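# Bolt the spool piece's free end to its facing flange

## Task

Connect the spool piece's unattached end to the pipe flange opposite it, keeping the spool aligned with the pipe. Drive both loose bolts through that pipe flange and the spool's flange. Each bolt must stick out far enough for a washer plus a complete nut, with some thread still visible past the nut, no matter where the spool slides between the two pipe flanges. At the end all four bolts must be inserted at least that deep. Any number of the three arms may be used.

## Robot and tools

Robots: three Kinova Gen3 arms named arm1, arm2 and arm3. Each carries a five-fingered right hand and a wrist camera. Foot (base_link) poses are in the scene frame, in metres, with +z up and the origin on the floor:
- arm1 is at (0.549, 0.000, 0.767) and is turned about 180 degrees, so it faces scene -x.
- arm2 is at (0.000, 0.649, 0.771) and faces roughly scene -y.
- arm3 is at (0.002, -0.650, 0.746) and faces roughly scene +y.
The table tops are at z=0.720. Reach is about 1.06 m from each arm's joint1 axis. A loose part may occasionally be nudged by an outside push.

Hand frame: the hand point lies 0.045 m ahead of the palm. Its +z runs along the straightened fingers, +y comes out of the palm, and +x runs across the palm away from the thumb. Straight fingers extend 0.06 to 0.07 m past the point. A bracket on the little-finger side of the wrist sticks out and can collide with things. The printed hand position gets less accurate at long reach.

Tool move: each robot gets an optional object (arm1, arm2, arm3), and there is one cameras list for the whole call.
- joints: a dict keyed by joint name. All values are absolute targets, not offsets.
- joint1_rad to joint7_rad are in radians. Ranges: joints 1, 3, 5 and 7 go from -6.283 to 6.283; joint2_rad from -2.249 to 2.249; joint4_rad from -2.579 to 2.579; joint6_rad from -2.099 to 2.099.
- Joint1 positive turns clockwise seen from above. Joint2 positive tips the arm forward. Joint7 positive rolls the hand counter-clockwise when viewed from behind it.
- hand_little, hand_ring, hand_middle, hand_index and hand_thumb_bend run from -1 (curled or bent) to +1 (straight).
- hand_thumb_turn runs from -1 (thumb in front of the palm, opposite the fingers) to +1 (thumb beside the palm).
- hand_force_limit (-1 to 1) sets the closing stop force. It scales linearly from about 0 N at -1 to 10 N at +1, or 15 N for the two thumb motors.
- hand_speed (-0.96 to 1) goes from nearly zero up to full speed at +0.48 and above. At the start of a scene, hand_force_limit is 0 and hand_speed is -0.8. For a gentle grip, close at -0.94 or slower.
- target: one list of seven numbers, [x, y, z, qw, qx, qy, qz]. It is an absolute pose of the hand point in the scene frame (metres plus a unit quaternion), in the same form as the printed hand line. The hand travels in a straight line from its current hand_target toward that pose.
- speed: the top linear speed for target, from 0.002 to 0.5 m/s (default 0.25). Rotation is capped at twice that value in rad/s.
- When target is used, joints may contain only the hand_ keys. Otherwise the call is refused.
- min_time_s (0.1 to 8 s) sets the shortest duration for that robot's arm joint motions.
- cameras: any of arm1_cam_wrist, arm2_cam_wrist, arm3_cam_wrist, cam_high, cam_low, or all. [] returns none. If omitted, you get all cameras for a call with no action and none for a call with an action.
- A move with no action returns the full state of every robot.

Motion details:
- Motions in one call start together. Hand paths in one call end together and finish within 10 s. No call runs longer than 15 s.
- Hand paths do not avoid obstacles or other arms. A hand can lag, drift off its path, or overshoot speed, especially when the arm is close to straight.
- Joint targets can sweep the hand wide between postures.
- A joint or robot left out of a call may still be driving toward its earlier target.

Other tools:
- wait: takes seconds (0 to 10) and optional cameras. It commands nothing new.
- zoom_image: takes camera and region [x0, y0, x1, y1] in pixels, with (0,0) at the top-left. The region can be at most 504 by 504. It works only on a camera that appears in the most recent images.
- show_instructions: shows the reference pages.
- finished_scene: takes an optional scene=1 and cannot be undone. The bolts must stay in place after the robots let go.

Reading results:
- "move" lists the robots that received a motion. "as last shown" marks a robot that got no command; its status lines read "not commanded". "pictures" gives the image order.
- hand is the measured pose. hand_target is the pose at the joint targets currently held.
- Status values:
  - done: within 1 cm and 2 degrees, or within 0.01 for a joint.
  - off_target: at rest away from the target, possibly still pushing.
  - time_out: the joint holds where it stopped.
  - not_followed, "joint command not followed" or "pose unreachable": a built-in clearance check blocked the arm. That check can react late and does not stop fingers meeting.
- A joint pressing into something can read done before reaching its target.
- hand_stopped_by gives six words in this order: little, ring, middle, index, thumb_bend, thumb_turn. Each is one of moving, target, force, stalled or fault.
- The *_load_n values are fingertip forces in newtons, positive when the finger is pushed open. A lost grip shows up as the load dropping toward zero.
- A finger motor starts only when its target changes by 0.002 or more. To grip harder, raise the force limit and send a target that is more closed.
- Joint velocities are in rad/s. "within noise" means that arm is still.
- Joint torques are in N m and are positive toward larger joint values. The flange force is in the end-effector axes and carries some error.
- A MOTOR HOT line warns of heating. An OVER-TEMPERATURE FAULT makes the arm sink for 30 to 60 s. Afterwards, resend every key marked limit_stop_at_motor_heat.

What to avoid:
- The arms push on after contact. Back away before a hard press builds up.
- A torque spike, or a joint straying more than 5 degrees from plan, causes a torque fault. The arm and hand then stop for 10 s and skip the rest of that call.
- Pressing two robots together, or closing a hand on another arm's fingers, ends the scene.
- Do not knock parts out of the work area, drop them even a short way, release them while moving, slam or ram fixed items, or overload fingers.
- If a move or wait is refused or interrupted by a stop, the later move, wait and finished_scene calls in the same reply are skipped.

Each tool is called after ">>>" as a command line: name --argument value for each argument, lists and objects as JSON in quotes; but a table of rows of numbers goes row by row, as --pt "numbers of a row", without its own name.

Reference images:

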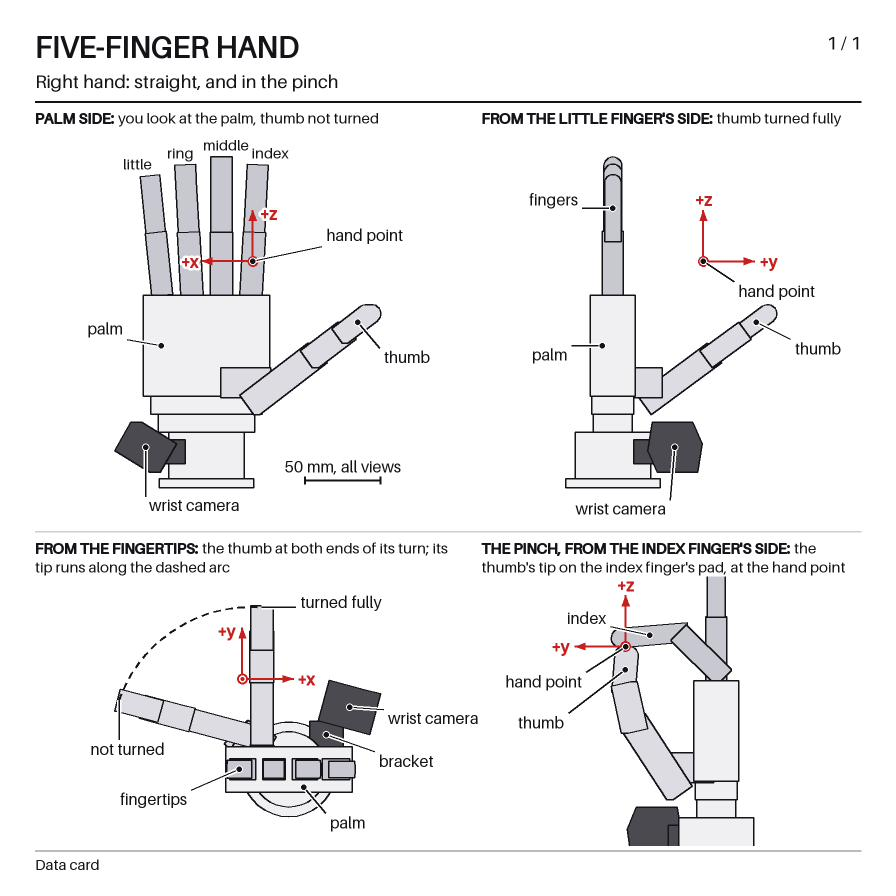

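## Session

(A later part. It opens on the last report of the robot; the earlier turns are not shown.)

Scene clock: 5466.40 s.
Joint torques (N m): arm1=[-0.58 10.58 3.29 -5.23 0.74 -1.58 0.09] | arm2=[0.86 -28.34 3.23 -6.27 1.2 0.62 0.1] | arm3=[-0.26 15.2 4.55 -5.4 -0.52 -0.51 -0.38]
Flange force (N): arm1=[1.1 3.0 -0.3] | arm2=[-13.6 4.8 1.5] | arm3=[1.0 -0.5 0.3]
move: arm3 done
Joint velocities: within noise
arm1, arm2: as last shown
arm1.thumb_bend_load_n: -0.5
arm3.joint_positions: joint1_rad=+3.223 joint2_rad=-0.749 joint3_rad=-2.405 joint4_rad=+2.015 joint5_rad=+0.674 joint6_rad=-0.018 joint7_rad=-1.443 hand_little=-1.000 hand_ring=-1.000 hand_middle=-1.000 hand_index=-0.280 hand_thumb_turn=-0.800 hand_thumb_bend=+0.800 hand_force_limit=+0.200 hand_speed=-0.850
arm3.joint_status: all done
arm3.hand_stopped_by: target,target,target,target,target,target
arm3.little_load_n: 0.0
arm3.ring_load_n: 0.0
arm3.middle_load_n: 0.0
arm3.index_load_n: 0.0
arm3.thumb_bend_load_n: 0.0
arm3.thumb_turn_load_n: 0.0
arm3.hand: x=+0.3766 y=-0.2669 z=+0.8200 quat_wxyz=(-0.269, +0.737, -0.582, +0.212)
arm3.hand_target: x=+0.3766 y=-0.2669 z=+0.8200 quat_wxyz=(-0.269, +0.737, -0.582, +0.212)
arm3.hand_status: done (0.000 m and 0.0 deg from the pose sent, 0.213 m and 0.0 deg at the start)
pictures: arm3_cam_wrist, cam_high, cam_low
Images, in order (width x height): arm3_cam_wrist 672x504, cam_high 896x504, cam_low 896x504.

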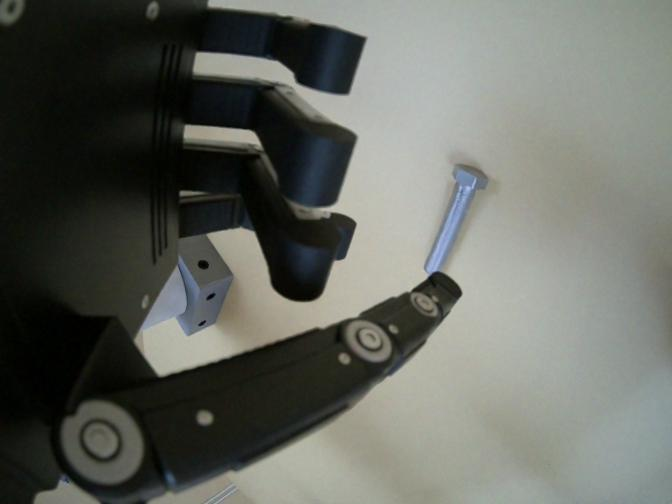

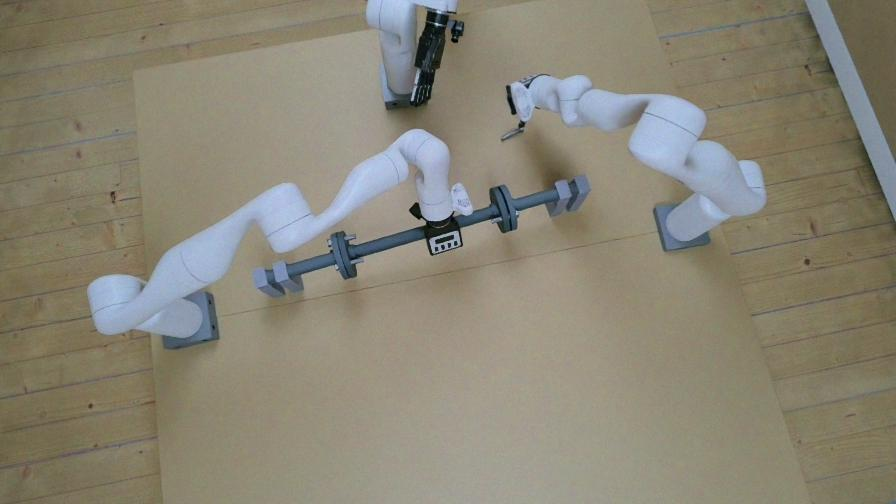

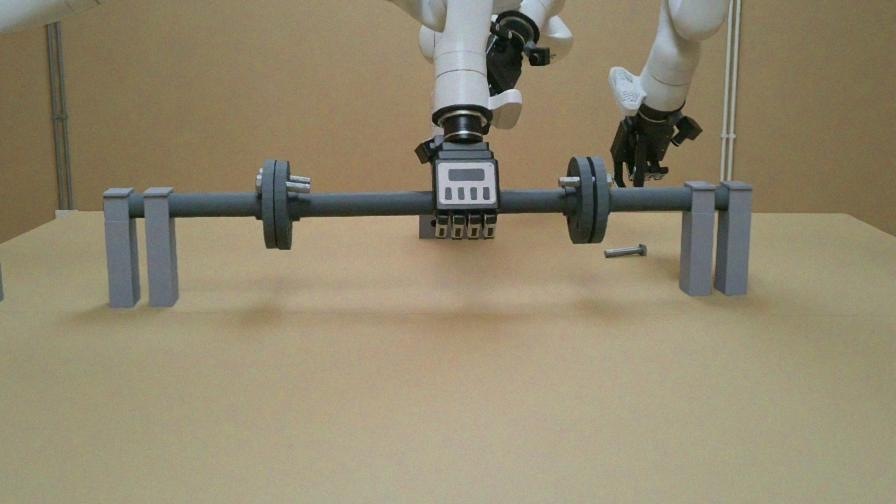

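>>> move --arm3 '{"target":[0.3749,-0.2669,0.7700,0.2732,-0.7504,0.5655,-0.2059],"speed":0.08}' --cameras '["arm3_cam_wrist","cam_high","cam_low"]'

Scene clock: 5491.03 s.
Joint torques (N m): arm1=[-0.55 10.61 3.22 -5.12 0.76 -1.6 0.16] | arm2=[0.91 -28.32 3.24 -6.27 1.21 0.67 0.09] | arm3=[-0.24 15.94 5.5 -4.06 -0.87 -0.5 -0.42]
Flange force (N): arm1=[1.3 2.9 -1.0] | arm2=[-13.5 4.8 1.5] | arm3=[1.2 -0.1 0.2]
move: arm3 done
Joint velocities: within noise
arm1: as last shown
arm1.middle_load_n: 0.5
arm1.thumb_bend_load_n: 0.0
arm2.joint_positions: joint1_rad=-0.116 joint2_rad=+1.187 joint3_rad=-0.394 joint4_rad=+0.776 joint5_rad=+0.832 joint6_rad=+1.426 joint7_rad=-2.025 hand_little=-0.892 hand_ring=-0.814 hand_middle=-0.812 hand_index=-0.829 hand_thumb_turn=-1.000 hand_thumb_bend=+1.000 hand_force_limit=-0.100 hand_speed=-0.940
arm2.joint_status: not commanded
arm2.hand_stopped_by: force,force,force,force,target,target
arm2.little_load_n: 4.5
arm2.ring_load_n: 0.0
arm2.middle_load_n: 0.0
arm2.index_load_n: 0.0
arm2.thumb_bend_load_n: 0.0
arm2.thumb_turn_load_n: 0.0
arm2.hand: x=+0.0829 y=-0.0460 z=+0.7954 quat_wxyz=(+0.159, -0.649, -0.723, +0.177)
arm2.hand_target: x=+0.0829 y=-0.0460 z=+0.7954 quat_wxyz=(+0.159, -0.649, -0.723, +0.177)
arm2.hand_status: not commanded
arm3.joint_positions: joint1_rad=+3.197 joint2_rad=-0.919 joint3_rad=-2.332 joint4_rad=+2.050 joint5_rad=+0.619 joint6_rad=-0.226 joint7_rad=-1.447 hand_little=-1.000 hand_ring=-1.000 hand_middle=-1.000 hand_index=-0.280 hand_thumb_turn=-0.800 hand_thumb_bend=+0.800 hand_force_limit=+0.200 hand_speed=-0.850
arm3.joint_status: not commanded
arm3.hand_stopped_by: target,target,target,target,target,target
arm3.little_load_n: 0.0
arm3.ring_load_n: 0.0
arm3.middle_load_n: 0.0
arm3.index_load_n: 0.0
arm3.thumb_bend_load_n: 0.0
arm3.thumb_turn_load_n: 0.0
arm3.hand: x=+0.3749 y=-0.2669 z=+0.7700 quat_wxyz=(-0.273, +0.750, -0.566, +0.206)
arm3.hand_target: x=+0.3749 y=-0.2669 z=+0.7700 quat_wxyz=(-0.273, +0.750, -0.566, +0.206)
arm3.hand_status: done (0.000 m and 0.0 deg from the pose sent, 0.050 m and 2.6 deg at the start)
Images, in order (width x height): arm3_cam_wrist 672x504, cam_high 896x504, cam_low 896x504.

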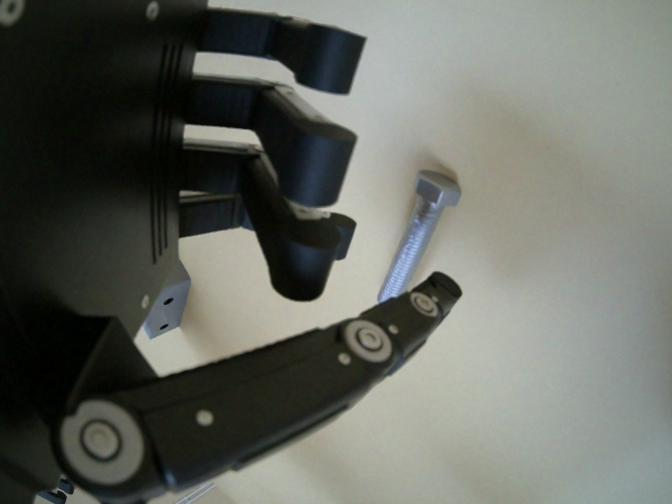

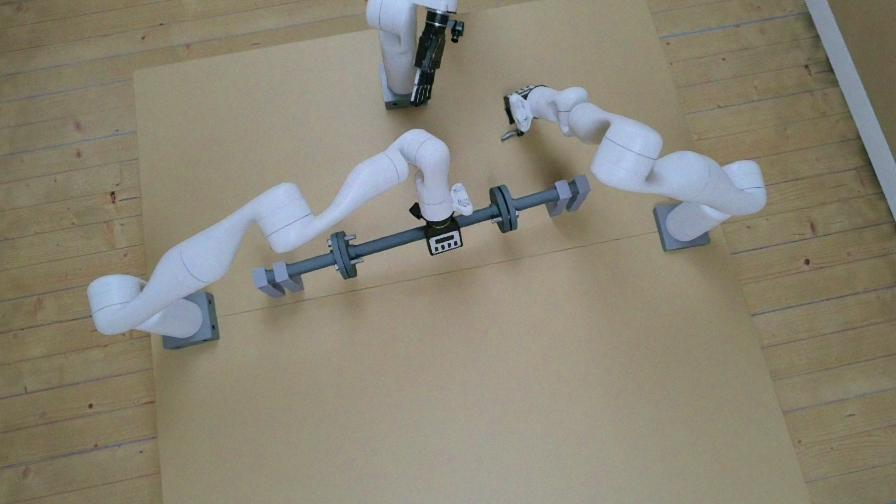

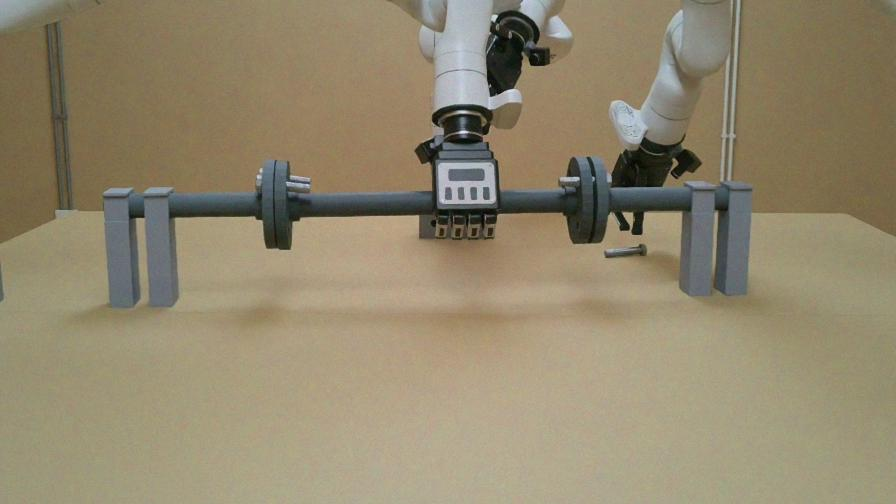

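>>> move --arm3 '{"target":[0.3749,-0.2669,0.7480,0.2732,-0.7504,0.5655,-0.2059],"speed":0.05}' --cameras '["arm3_cam_wrist"]'

Scene clock: 5519.97 s.
Joint torques (N m): arm1=[-0.48 10.62 3.23 -5.25 0.72 -1.58 0.13] | arm2=[0.92 -28.3 3.27 -6.3 1.18 0.66 0.09] | arm3=[-0.28 16.18 5.78 -3.47 -0.96 -0.51 -0.36]
Flange force (N): arm1=[1.2 2.4 -0.8] | arm2=[-13.2 4.8 1.5] | arm3=[1.2 -0.3 0.0]
move: arm3 done
Joint velocities: within noise
arm1, arm2: as last shown
arm1.little_load_n: 0.5
arm1.middle_load_n: 0.0
arm1.thumb_turn_load_n: -0.5
arm3.joint_positions: joint1_rad=+3.190 joint2_rad=-0.992 joint3_rad=-2.319 joint4_rad=+2.052 joint5_rad=+0.578 joint6_rad=-0.286 joint7_rad=-1.452 hand_little=-1.000 hand_ring=-1.000 hand_middle=-1.000 hand_index=-0.280 hand_thumb_turn=-0.800 hand_thumb_bend=+0.800 hand_force_limit=+0.200 hand_speed=-0.850
arm3.joint_status: not commanded
arm3.hand_stopped_by: target,target,target,target,target,target
arm3.little_load_n: 0.0
arm3.ring_load_n: 0.0
arm3.middle_load_n: 0.0
arm3.index_load_n: 0.0
arm3.thumb_bend_load_n: 0.0
arm3.thumb_turn_load_n: 0.0
arm3.hand: x=+0.3749 y=-0.2669 z=+0.7480 quat_wxyz=(-0.273, +0.750, -0.566, +0.206)
arm3.hand_target: x=+0.3749 y=-0.2669 z=+0.7480 quat_wxyz=(-0.273, +0.750, -0.566, +0.206)
arm3.hand_status: done (0.000 m and 0.0 deg from the pose sent, 0.022 m and 0.0 deg at the start)
Images, in order (width x height): arm3_cam_wrist 672x504.

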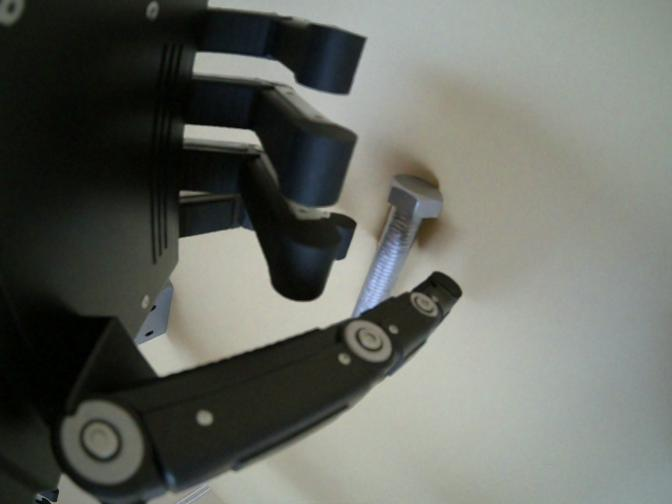

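>>> move --arm3 '{"target":[0.3741,-0.2671,0.7330,0.2732,-0.7504,0.5655,-0.2059],"speed":0.03}' --cameras '["arm3_cam_wrist"]'

Scene clock: 5553.43 s.
Joint torques (N m): arm1=[-0.57 10.52 3.27 -5.14 0.77 -1.55 0.11] | arm2=[0.91 -28.33 3.27 -6.27 1.22 0.64 0.09] | arm3=[-0.24 16.4 5.94 -3.02 -1 -0.53 -0.42]
Flange force (N): arm1=[0.9 3.2 -0.4] | arm2=[-13.6 4.8 1.4] | arm3=[1.2 -0.2 0.0]
move: arm3 done
Joint velocities: within noise
arm1, arm2: as last shown
arm1.little_load_n: 0.0
arm1.thumb_turn_load_n: 0.0
arm3.joint_positions: joint1_rad=+3.185 joint2_rad=-1.041 joint3_rad=-2.313 joint4_rad=+2.054 joint5_rad=+0.548 joint6_rad=-0.323 joint7_rad=-1.456 hand_little=-1.000 hand_ring=-1.000 hand_middle=-1.000 hand_index=-0.280 hand_thumb_turn=-0.800 hand_thumb_bend=+0.800 hand_force_limit=+0.200 hand_speed=-0.850
arm3.joint_status: not commanded
arm3.hand_stopped_by: target,target,target,target,target,target
arm3.little_load_n: 0.0
arm3.ring_load_n: 0.0
arm3.middle_load_n: 0.5
arm3.index_load_n: 0.0
arm3.thumb_bend_load_n: 0.0
arm3.thumb_turn_load_n: 0.0
arm3.hand: x=+0.3741 y=-0.2671 z=+0.7330 quat_wxyz=(-0.273, +0.750, -0.566, +0.206)
arm3.hand_target: x=+0.3741 y=-0.2671 z=+0.7330 quat_wxyz=(-0.273, +0.750, -0.566, +0.206)
arm3.hand_status: done (0.000 m and 0.0 deg from the pose sent, 0.015 m and 0.0 deg at the start)
Images, in order (width x height): arm3_cam_wrist 672x504.

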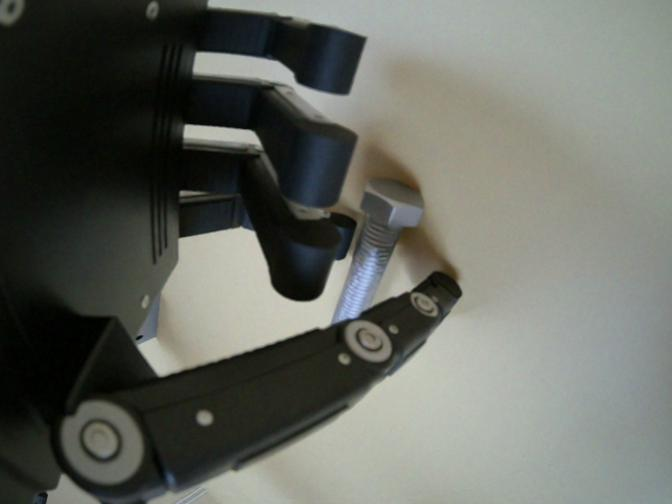

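>>> move --arm3 '{"joints":{"hand_thumb_bend":0.1,"hand_force_limit":-0.4,"hand_speed":-0.9}}' --cameras '["arm3_cam_wrist"]'

Scene clock: 5563.87 s.
Joint torques (N m): arm1=[-0.62 10.59 3.27 -5.13 0.72 -1.6 0.16] | arm2=[0.9 -28.34 3.27 -6.29 1.17 0.66 0.11] | arm3=[-0.12 15.86 5.87 -2.8 -0.92 -0.41 -0.35]
Flange force (N): arm1=[1.2 3.1 -0.9] | arm2=[-13.4 4.8 1.5] | arm3=[0.8 -1.0 -0.9]
move: arm3 off_target
Joint velocities: within noise
arm1, arm2: as last shown
arm2.little_load_n: 4.0
arm3.joint_positions: joint1_rad=+3.185 joint2_rad=-1.041 joint3_rad=-2.313 joint4_rad=+2.054 joint5_rad=+0.548 joint6_rad=-0.323 joint7_rad=-1.456 hand_little=-1.000 hand_ring=-1.000 hand_middle=-1.000 hand_index=-0.280 hand_thumb_turn=-0.800 hand_thumb_bend=+0.452 hand_force_limit=-0.400 hand_speed=-0.900
arm3.joint_status: hand_thumb_bend off_target (ended at +0.452, target +0.100); the others done
arm3.hand_stopped_by: target,target,target,target,force,target
arm3.little_load_n: 0.0
arm3.ring_load_n: 0.0
arm3.middle_load_n: 0.0
arm3.index_load_n: 1.5
arm3.thumb_bend_load_n: 4.5
arm3.thumb_turn_load_n: 0.5
arm3.hand: x=+0.3741 y=-0.2671 z=+0.7330 quat_wxyz=(-0.273, +0.750, -0.566, +0.206)
arm3.hand_target: x=+0.3741 y=-0.2671 z=+0.7330 quat_wxyz=(-0.273, +0.750, -0.566, +0.206)
arm3.hand_status: not commanded
Images, in order (width x height): arm3_cam_wrist 672x504.

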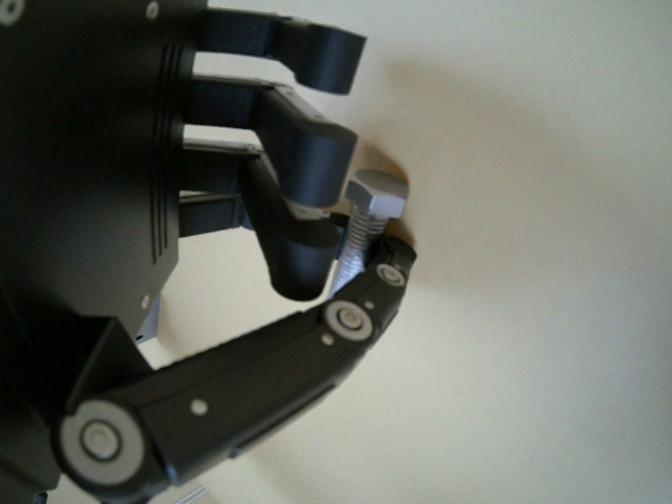

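>>> move --arm3 '{"joints":{"hand_thumb_bend":0.0,"hand_force_limit":0.2,"hand_speed":-0.94}}' --cameras '["arm3_cam_wrist"]'

Scene clock: 5569.93 s.
Joint torques (N m): arm1=[-0.61 10.56 3.25 -5.21 0.79 -1.6 0.11] | arm2=[0.97 -28.3 3.27 -6.28 1.22 0.65 0.07] | arm3=[-0.15 15.13 5.42 -2.72 -0.86 -0.39 -0.34]
Flange force (N): arm1=[1.1 3.1 -0.4] | arm2=[-13.5 4.9 1.4] | arm3=[1.0 -2.1 -2.6]
move: arm3 off_target
Joint velocities: within noise
arm1, arm2: as last shown
arm1.ring_load_n: 0.5
arm2.little_load_n: 4.5
arm2.middle_load_n: 0.5
arm3.joint_positions: joint1_rad=+3.185 joint2_rad=-1.041 joint3_rad=-2.313 joint4_rad=+2.054 joint5_rad=+0.548 joint6_rad=-0.323 joint7_rad=-1.456 hand_little=-1.000 hand_ring=-1.000 hand_middle=-1.000 hand_index=-0.280 hand_thumb_turn=-0.800 hand_thumb_bend=+0.431 hand_force_limit=+0.200 hand_speed=-0.940
arm3.joint_status: hand_thumb_bend off_target (ended at +0.431, target +0.000); the others done
arm3.hand_stopped_by: target,target,target,target,force,target
arm3.little_load_n: 0.0
arm3.ring_load_n: 0.0
arm3.middle_load_n: 0.0
arm3.index_load_n: 3.0
arm3.thumb_bend_load_n: 8.5
arm3.thumb_turn_load_n: 0.5
arm3.hand: x=+0.3741 y=-0.2671 z=+0.7330 quat_wxyz=(-0.273, +0.750, -0.566, +0.206)
arm3.hand_target: x=+0.3741 y=-0.2671 z=+0.7330 quat_wxyz=(-0.273, +0.750, -0.566, +0.206)
arm3.hand_status: not commanded
Images, in order (width x height): arm3_cam_wrist 672x504.

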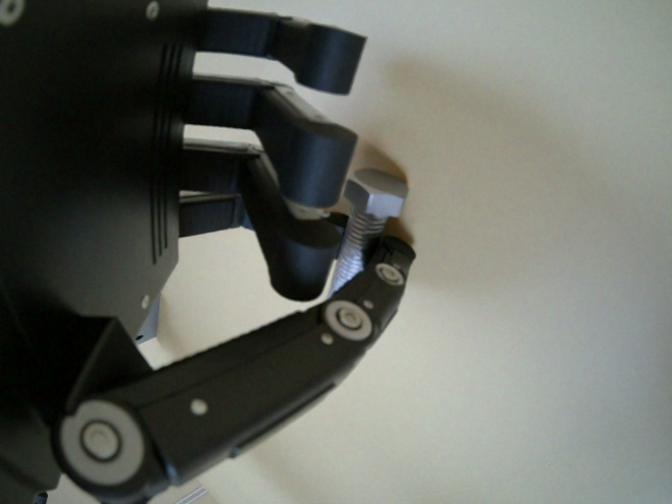

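>>> move --arm3 '{"target":[0.3741,-0.2671,0.7430,0.2732,-0.7504,0.5655,-0.2059],"speed":0.01}'

>>> move --arm3 '{"target":[0.3741,-0.2671,0.8200,0.2732,-0.7504,0.5655,-0.2059],"speed":0.06}' --cameras '["arm3_cam_wrist","cam_low","cam_high"]'

>>> zoom_image --camera "cam_low" --region '[590, 160, 690, 230]'

Scene clock: 5578.37 s.
Joint torques (N m): arm1=[-0.55 10.56 3.19 -5.22 0.74 -1.56 0.08] | arm2=[0.9 -28.29 3.24 -6.31 1.21 0.65 0.09] | arm3=[-0.29 16.53 6.1 -3.4 -1.06 -0.53 -0.36]
Flange force (N): arm1=[0.8 2.8 -0.5] | arm2=[-13.1 4.7 1.5] | arm3=[1.1 0.0 0.7]
move: arm3 done
Joint velocities: within noise
arm1.joint_positions: joint1_rad=+0.423 joint2_rad=-1.565 joint3_rad=-0.821 joint4_rad=+2.575 joint5_rad=-0.517 joint6_rad=+1.131 joint7_rad=-2.295 hand_little=+1.000 hand_ring=+1.000 hand_middle=+1.000 hand_index=+1.000 hand_thumb_turn=+1.000 hand_thumb_bend=+1.000 hand_force_limit=-0.600 hand_speed=-0.800
arm1.joint_status: not commanded
arm1.hand_stopped_by: target,target,target,target,target,target
arm1.little_load_n: 0.0
arm1.ring_load_n: 0.0
arm1.middle_load_n: -0.5
arm1.index_load_n: 0.0
arm1.thumb_bend_load_n: 0.0
arm1.thumb_turn_load_n: 0.0
arm1.hand: x=+0.3706 y=-0.0774 z=+1.0093 quat_wxyz=(-0.054, +0.840, -0.327, -0.430)
arm1.hand_target: x=+0.3706 y=-0.0774 z=+1.0093 quat_wxyz=(-0.054, +0.840, -0.327, -0.430)
arm1.hand_status: not commanded
arm2: as last shown
arm2.middle_load_n: 0.0
arm2.index_load_n: 0.5
arm3.joint_positions: joint1_rad=+3.187 joint2_rad=-1.008 joint3_rad=-2.315 joint4_rad=+2.054 joint5_rad=+0.567 joint6_rad=-0.299 joint7_rad=-1.453 hand_little=-1.000 hand_ring=-1.000 hand_middle=-1.000 hand_index=-0.280 hand_thumb_turn=-0.800 hand_thumb_bend=+0.431 hand_force_limit=+0.200 hand_speed=-0.940
arm3.joint_status: not commanded
arm3.hand_stopped_by: target,target,target,target,force,target
arm3.little_load_n: 0.0
arm3.ring_load_n: 0.0
arm3.middle_load_n: 0.0
arm3.index_load_n: 5.5
arm3.thumb_bend_load_n: 7.5
arm3.thumb_turn_load_n: 0.0
arm3.hand: x=+0.3741 y=-0.2671 z=+0.7430 quat_wxyz=(-0.273, +0.750, -0.566, +0.206)
arm3.hand_target: x=+0.3741 y=-0.2671 z=+0.7430 quat_wxyz=(-0.273, +0.750, -0.566, +0.206)
arm3.hand_status: done (0.000 m and 0.0 deg from the pose sent, 0.010 m and 0.0 deg at the start)
pictures: none

Scene clock: 5580.17 s.
Joint torques (N m): arm1=[-0.5 10.61 3.14 -5.2 0.72 -1.61 0.13] | arm2=[0.92 -28.33 3.23 -6.29 1.21 0.68 0.09] | arm3=[-0.26 15.38 4.64 -5.61 -0.66 -0.58 -0.38]
Flange force (N): arm1=[1.0 2.4 -1.2] | arm2=[-13.3 4.8 1.5] | arm3=[1.1 0.0 0.6]
move: arm3 done
Joint velocities: within noise
arm1, arm2: as last shown
arm1.middle_load_n: 0.0
arm2.index_load_n: 0.0
arm3.joint_positions: joint1_rad=+3.226 joint2_rad=-0.746 joint3_rad=-2.396 joint4_rad=+2.032 joint5_rad=+0.703 joint6_rad=-0.065 joint7_rad=-1.429 hand_little=-1.000 hand_ring=-1.000 hand_middle=-1.000 hand_index=-0.280 hand_thumb_turn=-0.800 hand_thumb_bend=+0.431 hand_force_limit=+0.200 hand_speed=-0.940
arm3.joint_status: not commanded
arm3.hand_stopped_by: target,target,target,target,force,target
arm3.little_load_n: 0.0
arm3.ring_load_n: 0.0
arm3.middle_load_n: 0.0
arm3.index_load_n: 5.5
arm3.thumb_bend_load_n: 7.5
arm3.thumb_turn_load_n: 0.0
arm3.hand: x=+0.3741 y=-0.2671 z=+0.8200 quat_wxyz=(-0.273, +0.750, -0.566, +0.206)
arm3.hand_target: x=+0.3741 y=-0.2671 z=+0.8200 quat_wxyz=(-0.273, +0.750, -0.566, +0.206)
arm3.hand_status: done (0.000 m and 0.0 deg from the pose sent, 0.077 m and 0.0 deg at the start)
pictures: arm3_cam_wrist, cam_high, cam_low
Images, in order (width x height): arm3_cam_wrist 672x504, cam_high 896x504, cam_low 896x504.

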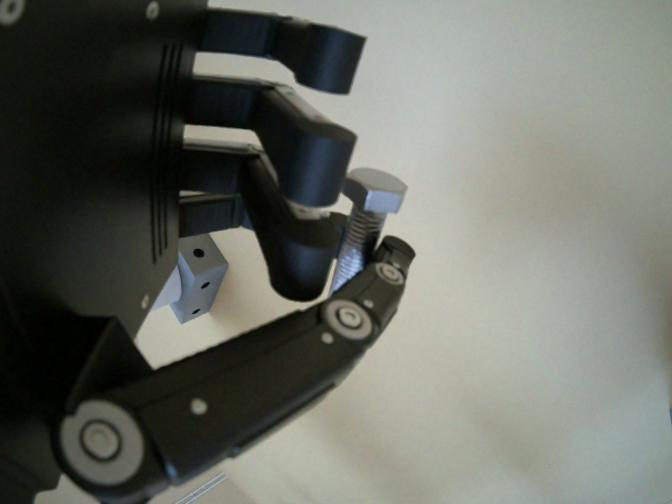

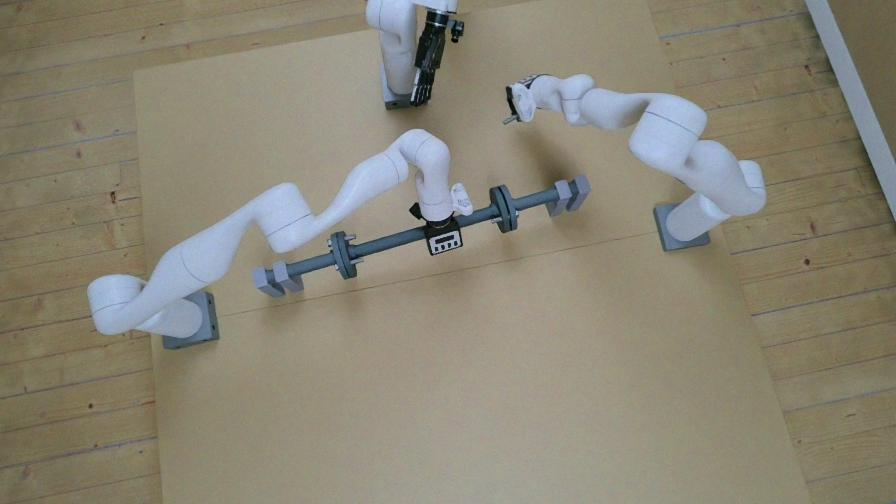

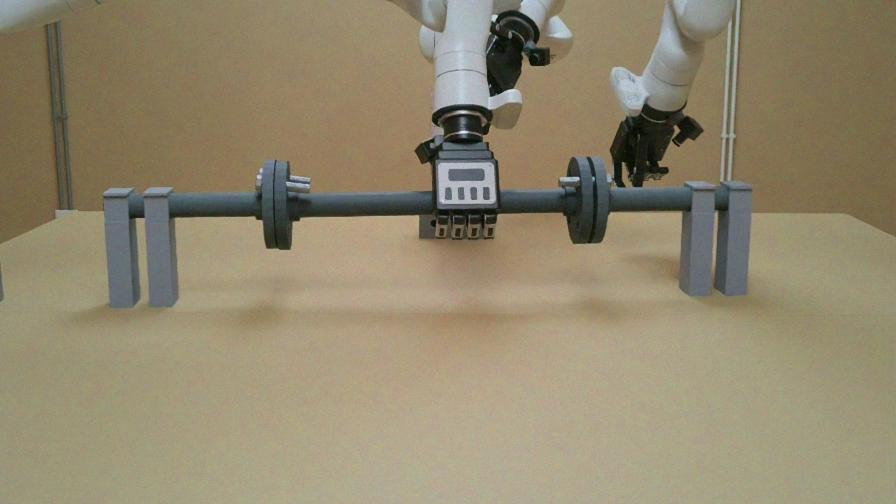

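Scaled by 5.040 from the camera's image (finer frame: 1280x720).

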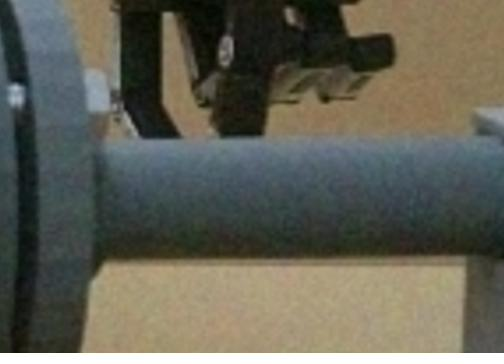

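>>> move --arm3 '{"target":[0.30,-0.27,0.92,0.2546,-0.6994,0.6275,-0.2285],"speed":0.1}'

>>> move --arm3 '{"target":[0.18,-0.26,0.91,0.2546,-0.6994,0.6275,-0.2285],"speed":0.1}' --cameras '["arm3_cam_wrist","cam_low","cam_high"]'

>>> zoom_image --camera "cam_low" --region '[590, 120, 690, 200]'

Scene clock: 5595.13 s.
Joint torques (N m): arm1=[-0.51 10.66 3.25 -5.13 0.79 -1.6 0.13] | arm2=[0.93 -28.33 3.25 -6.32 1.19 0.62 0.09] | arm3=[-0.25 12.11 3.21 -7.44 0.24 -0.43 -0.42]
Flange force (N): arm1=[1.6 2.9 -0.9] | arm2=[-13.3 4.8 1.5] | arm3=[1.0 0.5 1.8]
move: arm3 done
Joint velocities: within noise
arm1, arm2: as last shown
arm1.thumb_bend_load_n: -0.5
arm2.little_load_n: 4.0
arm3.joint_positions: joint1_rad=+2.959 joint2_rad=-0.457 joint3_rad=-2.401 joint4_rad=+1.996 joint5_rad=+0.617 joint6_rad=+0.469 joint7_rad=-1.493 hand_little=-1.000 hand_ring=-1.000 hand_middle=-1.000 hand_index=-0.280 hand_thumb_turn=-0.800 hand_thumb_bend=+0.431 hand_force_limit=+0.200 hand_speed=-0.940
arm3.joint_status: not commanded
arm3.hand_stopped_by: target,target,target,target,force,target
arm3.little_load_n: 0.0
arm3.ring_load_n: 0.0
arm3.middle_load_n: 0.0
arm3.index_load_n: 5.5
arm3.thumb_bend_load_n: 7.5
arm3.thumb_turn_load_n: 0.0
arm3.hand: x=+0.3000 y=-0.2700 z=+0.9200 quat_wxyz=(-0.255, +0.699, -0.628, +0.229)
arm3.hand_target: x=+0.3000 y=-0.2700 z=+0.9200 quat_wxyz=(-0.255, +0.699, -0.628, +0.229)
arm3.hand_status: done (0.000 m and 0.0 deg from the pose sent, 0.124 m and 9.8 deg at the start)
pictures: none

Scene clock: 5596.87 s.
Joint torques (N m): arm1=[-0.58 10.66 3.27 -5.22 0.8 -1.61 0.11] | arm2=[0.92 -28.35 3.29 -6.32 1.18 0.64 0.09] | arm3=[-0.2 10.87 3.15 -6.54 0.5 -0.02 -0.39]
Flange force (N): arm1=[1.6 3.0 -0.5] | arm2=[-13.3 4.8 1.5] | arm3=[0.5 0.2 1.8]
move: arm3 done
Joint velocities: within noise
arm1: as last shown
arm1.thumb_bend_load_n: 0.0
arm2.joint_positions: joint1_rad=-0.116 joint2_rad=+1.187 joint3_rad=-0.394 joint4_rad=+0.776 joint5_rad=+0.832 joint6_rad=+1.426 joint7_rad=-2.025 hand_little=-0.892 hand_ring=-0.814 hand_middle=-0.812 hand_index=-0.829 hand_thumb_turn=-1.000 hand_thumb_bend=+1.000 hand_force_limit=-0.100 hand_speed=-0.940
arm2.joint_status: not commanded
arm2.hand_stopped_by: force,force,force,force,target,target
arm2.little_load_n: 4.5
arm2.ring_load_n: 0.0
arm2.middle_load_n: 0.5
arm2.index_load_n: 0.0
arm2.thumb_bend_load_n: 0.0
arm2.thumb_turn_load_n: 0.0
arm2.hand: x=+0.0829 y=-0.0460 z=+0.7954 quat_wxyz=(+0.159, -0.649, -0.723, +0.177)
arm2.hand_target: x=+0.0829 y=-0.0460 z=+0.7954 quat_wxyz=(+0.159, -0.649, -0.723, +0.177)
arm2.hand_status: not commanded
arm3.joint_positions: joint1_rad=+2.585 joint2_rad=-0.453 joint3_rad=-2.360 joint4_rad=+2.065 joint5_rad=+0.620 joint6_rad=+0.632 joint7_rad=-1.773 hand_little=-1.000 hand_ring=-1.000 hand_middle=-1.000 hand_index=-0.280 hand_thumb_turn=-0.800 hand_thumb_bend=+0.431 hand_force_limit=+0.200 hand_speed=-0.940
arm3.joint_status: not commanded
arm3.hand_stopped_by: target,target,target,target,force,target
arm3.little_load_n: 0.0
arm3.ring_load_n: 0.0
arm3.middle_load_n: -0.5
arm3.index_load_n: 5.5
arm3.thumb_bend_load_n: 7.5
arm3.thumb_turn_load_n: 0.0
arm3.hand: x=+0.1800 y=-0.2600 z=+0.9100 quat_wxyz=(-0.255, +0.699, -0.628, +0.228)
arm3.hand_target: x=+0.1800 y=-0.2600 z=+0.9100 quat_wxyz=(-0.255, +0.699, -0.627, +0.229)
arm3.hand_status: done (0.000 m and 0.0 deg from the pose sent, 0.121 m and 0.0 deg at the start)
pictures: arm3_cam_wrist, cam_high, cam_low
Images, in order (width x height): arm3_cam_wrist 672x504, cam_high 896x504, cam_low 896x504.

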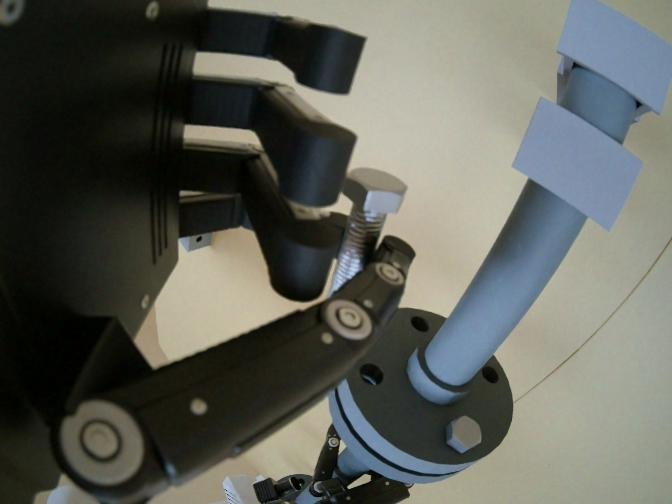

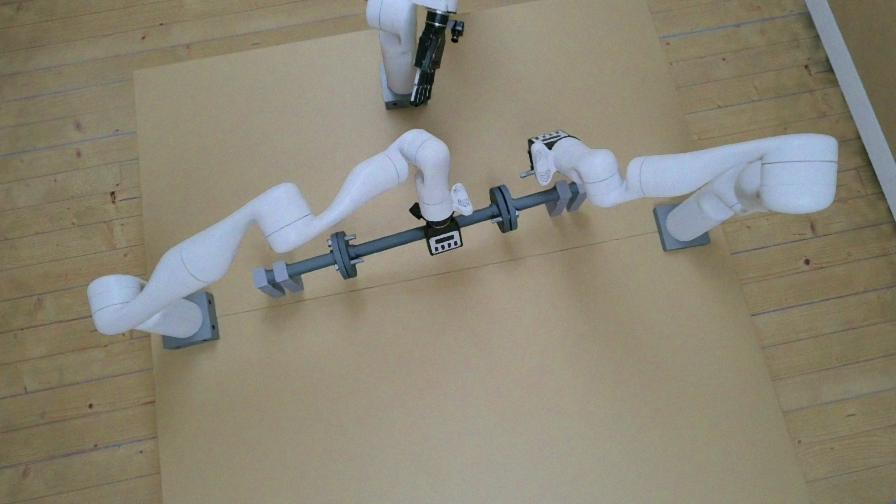

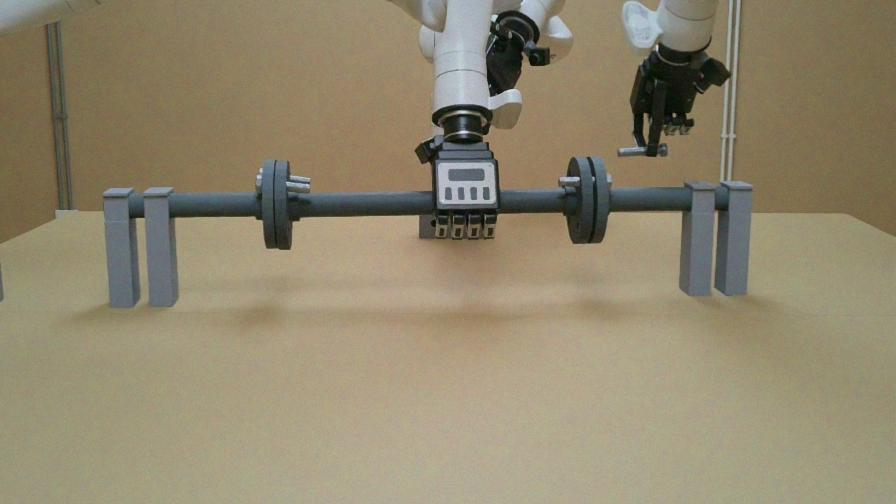

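Scaled by 5.040 from the camera's image (finer frame: 1280x720).

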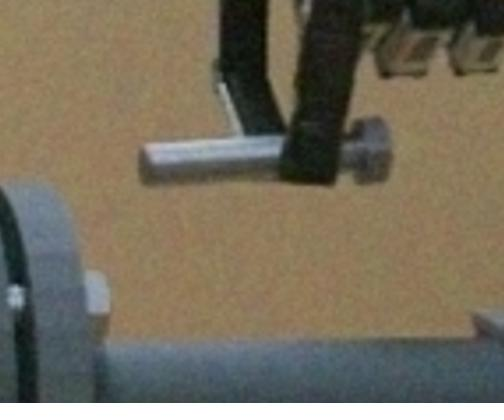

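>>> move --arm3 '{"target":[0.1650,-0.2560,0.8950,0.2726,-0.6925,0.6345,-0.2083],"speed":0.06}'

>>> move --arm3 '{"target":[0.1565,-0.2500,0.8820,0.2726,-0.6925,0.6345,-0.2083],"speed":0.03}' --cameras '["arm3_cam_wrist","cam_low","cam_high"]'

>>> zoom_image --camera "cam_low" --region '[590, 150, 670, 200]'

>>> zoom_image --camera "arm3_cam_wrist" --region '[300, 180, 480, 420]'

Scene clock: 5627.97 s.
Joint torques (N m): arm1=[-0.55 10.58 3.28 -5.12 0.76 -1.62 0.11] | arm2=[0.88 -28.3 3.3 -6.3 1.22 0.64 0.09] | arm3=[-0.16 10.79 3.35 -6.18 0.32 0.05 -0.42]
Flange force (N): arm1=[1.4 3.0 -0.9] | arm2=[-13.2 4.7 1.5] | arm3=[0.8 0.4 2.1]
move: arm3 done
Joint velocities: within noise
arm1, arm2: as last shown
arm1.thumb_bend_load_n: -0.5
arm3.joint_positions: joint1_rad=+2.523 joint2_rad=-0.483 joint3_rad=-2.325 joint4_rad=+2.127 joint5_rad=+0.647 joint6_rad=+0.537 joint7_rad=-1.889 hand_little=-1.000 hand_ring=-1.000 hand_middle=-1.000 hand_index=-0.280 hand_thumb_turn=-0.800 hand_thumb_bend=+0.431 hand_force_limit=+0.200 hand_speed=-0.940
arm3.joint_status: not commanded
arm3.hand_stopped_by: target,target,target,target,force,target
arm3.little_load_n: 0.0
arm3.ring_load_n: 0.0
arm3.middle_load_n: 0.0
arm3.index_load_n: 5.5
arm3.thumb_bend_load_n: 7.5
arm3.thumb_turn_load_n: 0.0
arm3.hand: x=+0.1650 y=-0.2560 z=+0.8950 quat_wxyz=(-0.273, +0.693, -0.635, +0.208)
arm3.hand_target: x=+0.1650 y=-0.2560 z=+0.8950 quat_wxyz=(-0.273, +0.693, -0.635, +0.208)
arm3.hand_status: done (0.000 m and 0.0 deg from the pose sent, 0.022 m and 3.3 deg at the start)
pictures: none

Scene clock: 5629.03 s.
Joint torques (N m): arm1=[-0.48 10.67 3.24 -5.18 0.77 -1.57 0.15] | arm2=[0.91 -28.33 3.29 -6.33 1.19 0.64 0.07] | arm3=[-0.21 11.22 3.57 -5.75 0.33 0.13 -0.4]
Flange force (N): arm1=[1.5 2.7 -0.8] | arm2=[-13.2 4.8 1.5] | arm3=[0.5 0.1 2.0]
move: arm3 done
Joint velocities: within noise
arm1, arm2: as last shown
arm1.thumb_bend_load_n: 0.0
arm2.little_load_n: 4.0
arm2.middle_load_n: 0.0
arm3.joint_positions: joint1_rad=+2.517 joint2_rad=-0.526 joint3_rad=-2.338 joint4_rad=+2.126 joint5_rad=+0.634 joint6_rad=+0.515 joint7_rad=-1.918 hand_little=-1.000 hand_ring=-1.000 hand_middle=-1.000 hand_index=-0.280 hand_thumb_turn=-0.800 hand_thumb_bend=+0.431 hand_force_limit=+0.200 hand_speed=-0.940
arm3.joint_status: not commanded
arm3.hand_stopped_by: target,target,target,target,force,target
arm3.little_load_n: 0.0
arm3.ring_load_n: 0.5
arm3.middle_load_n: 0.0
arm3.index_load_n: 5.5
arm3.thumb_bend_load_n: 7.5
arm3.thumb_turn_load_n: 0.0
arm3.hand: x=+0.1565 y=-0.2500 z=+0.8820 quat_wxyz=(-0.273, +0.693, -0.635, +0.208)
arm3.hand_target: x=+0.1565 y=-0.2500 z=+0.8820 quat_wxyz=(-0.273, +0.693, -0.635, +0.208)
arm3.hand_status: done (0.000 m and 0.0 deg from the pose sent, 0.017 m and 0.0 deg at the start)
pictures: arm3_cam_wrist, cam_high, cam_low
Images, in order (width x height): arm3_cam_wrist 672x504, cam_high 896x504, cam_low 896x504.

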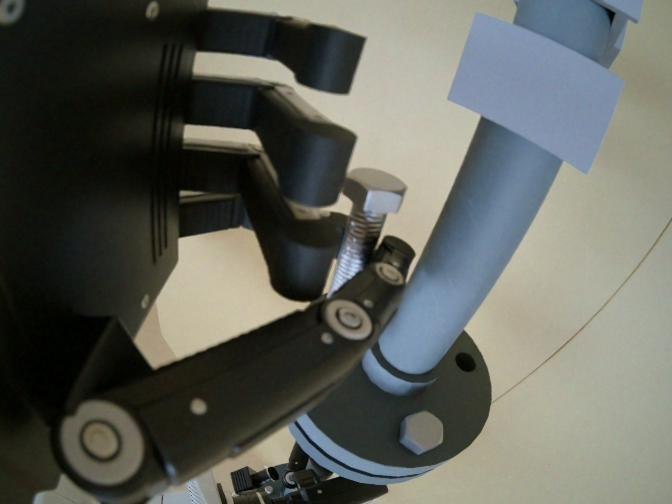

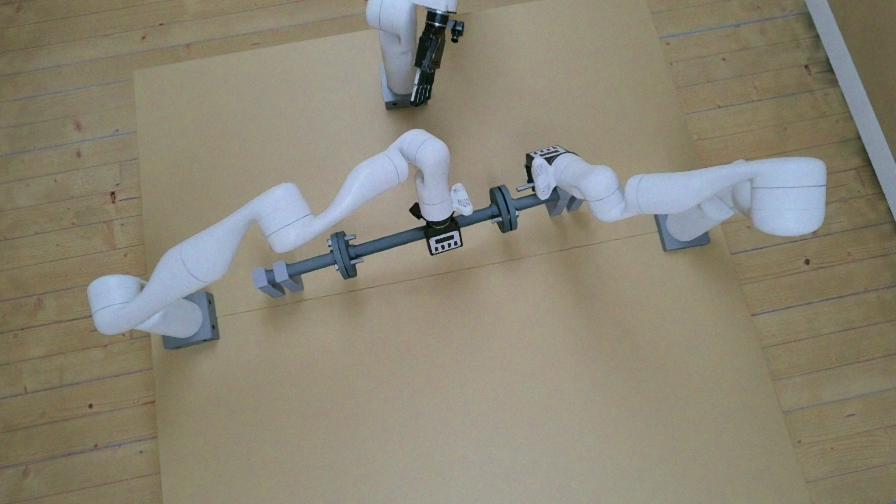

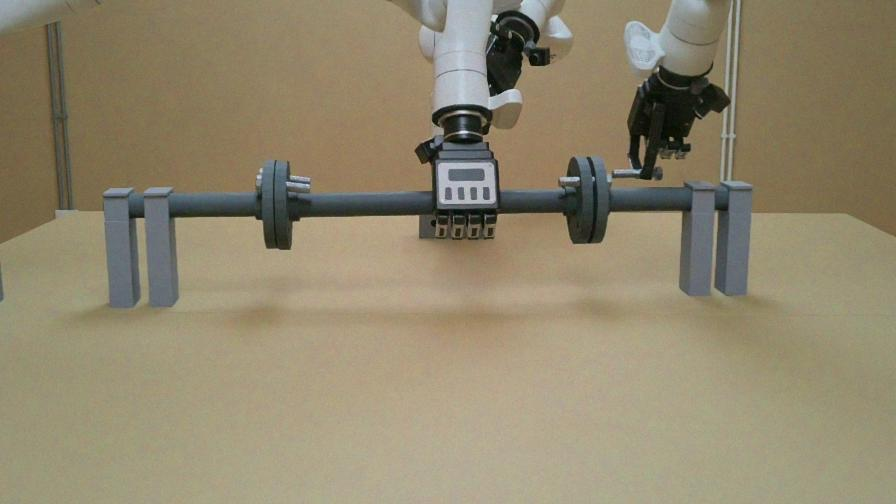

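Scaled by 6.300 from the camera's image (finer frame: 1280x720).

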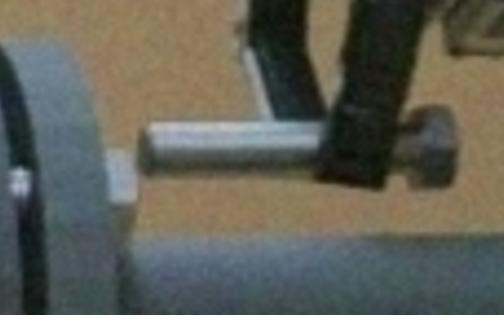

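Scaled by 2.100 from the camera's image (finer frame: 960x720).

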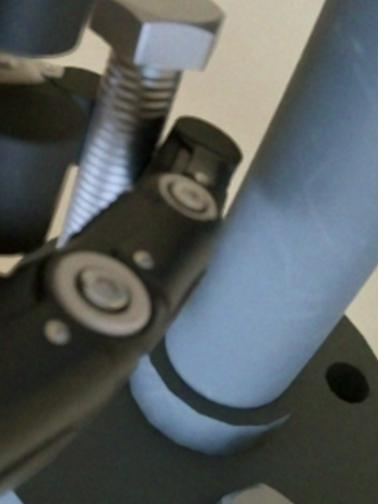

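>>> move --arm3 '{"target":[0.1545,-0.2340,0.8814,0.2726,-0.6925,0.6345,-0.2083],"speed":0.02}' --cameras '["arm3_cam_wrist","cam_low","cam_high"]'

>>> zoom_image --camera "cam_low" --region '[590, 150, 670, 200]'

>>> zoom_image --camera "arm3_cam_wrist" --region '[260, 180, 440, 420]'

>>> zoom_image --camera "cam_high" --region '[480, 160, 560, 240]'

Scene clock: 5716.77 s.
Joint torques (N m): arm1=[-0.57 10.55 3.19 -5.21 0.73 -1.64 0.08] | arm2=[0.96 -28.31 3.27 -6.3 1.2 0.65 0.08] | arm3=[-0.1 11.88 3.67 -5.94 0.31 0.1 -0.4]
Flange force (N): arm1=[0.9 2.7 -0.9] | arm2=[-13.3 4.8 1.4] | arm3=[1.1 0.3 1.7]
move: arm3 done
Joint velocities: within noise
arm1, arm2: as last shown
arm3.joint_positions: joint1_rad=+2.542 joint2_rad=-0.546 joint3_rad=-2.369 joint4_rad=+2.078 joint5_rad=+0.608 joint6_rad=+0.537 joint7_rad=-1.899 hand_little=-1.000 hand_ring=-1.000 hand_middle=-1.000 hand_index=-0.280 hand_thumb_turn=-0.800 hand_thumb_bend=+0.431 hand_force_limit=+0.200 hand_speed=-0.940
arm3.joint_status: not commanded
arm3.hand_stopped_by: target,target,target,target,force,target
arm3.little_load_n: 0.0
arm3.ring_load_n: 0.0
arm3.middle_load_n: 0.0
arm3.index_load_n: 5.5
arm3.thumb_bend_load_n: 7.5
arm3.thumb_turn_load_n: 0.0
arm3.hand: x=+0.1545 y=-0.2340 z=+0.8814 quat_wxyz=(-0.273, +0.693, -0.635, +0.208)
arm3.hand_target: x=+0.1545 y=-0.2340 z=+0.8814 quat_wxyz=(-0.273, +0.693, -0.635, +0.208)
arm3.hand_status: done (0.000 m and 0.0 deg from the pose sent, 0.016 m and 0.0 deg at the start)
pictures: arm3_cam_wrist, cam_high, cam_low
Images, in order (width x height): arm3_cam_wrist 672x504, cam_high 896x504, cam_low 896x504.

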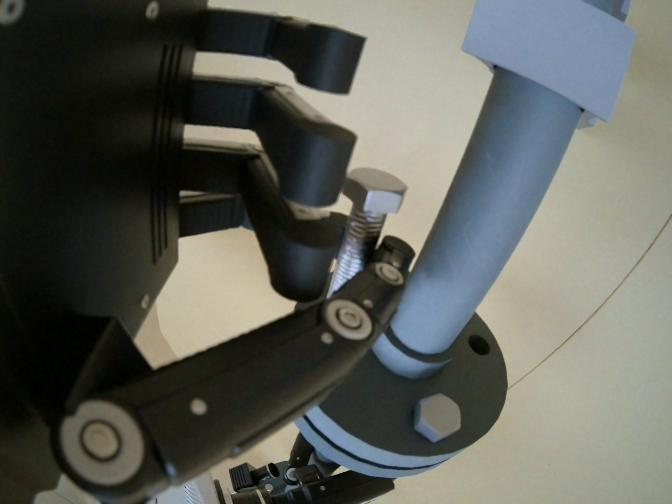

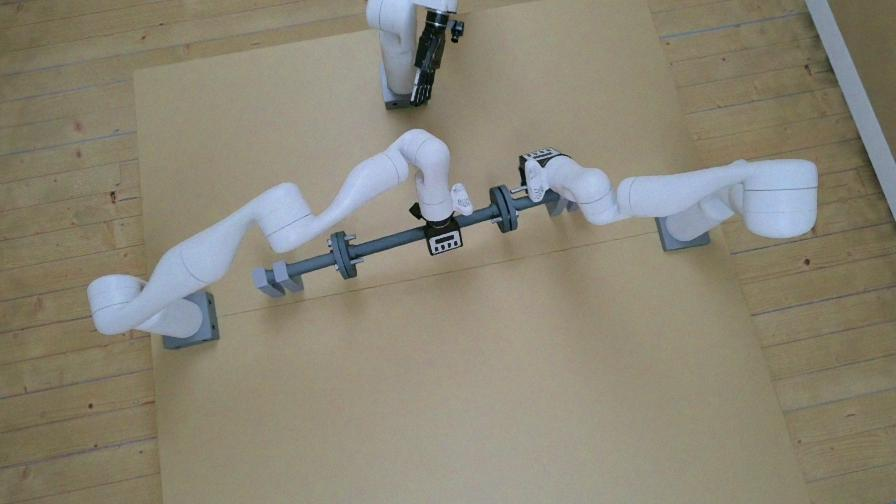

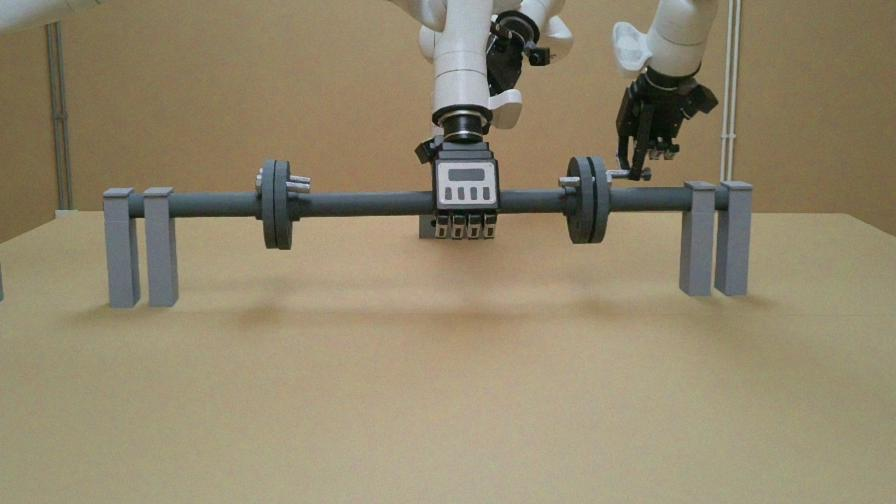

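Scaled by 6.300 from the camera's image (finer frame: 1280x720).

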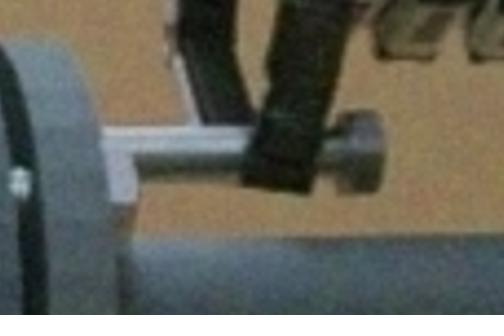

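Scaled by 2.100 from the camera's image (finer frame: 960x720).

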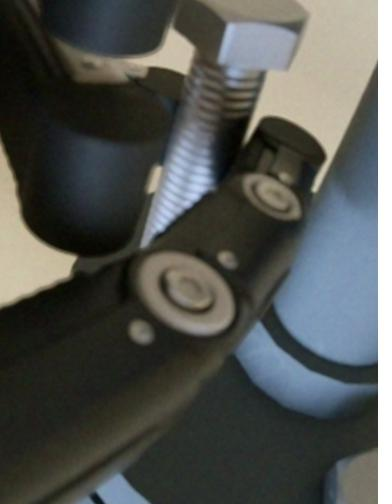

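Scaled by 6.300 from the camera's image (finer frame: 1280x720).

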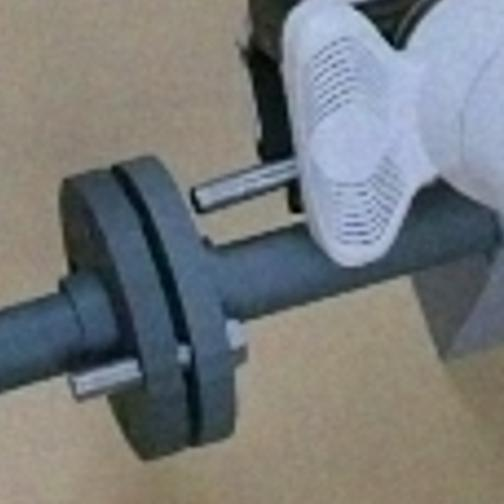

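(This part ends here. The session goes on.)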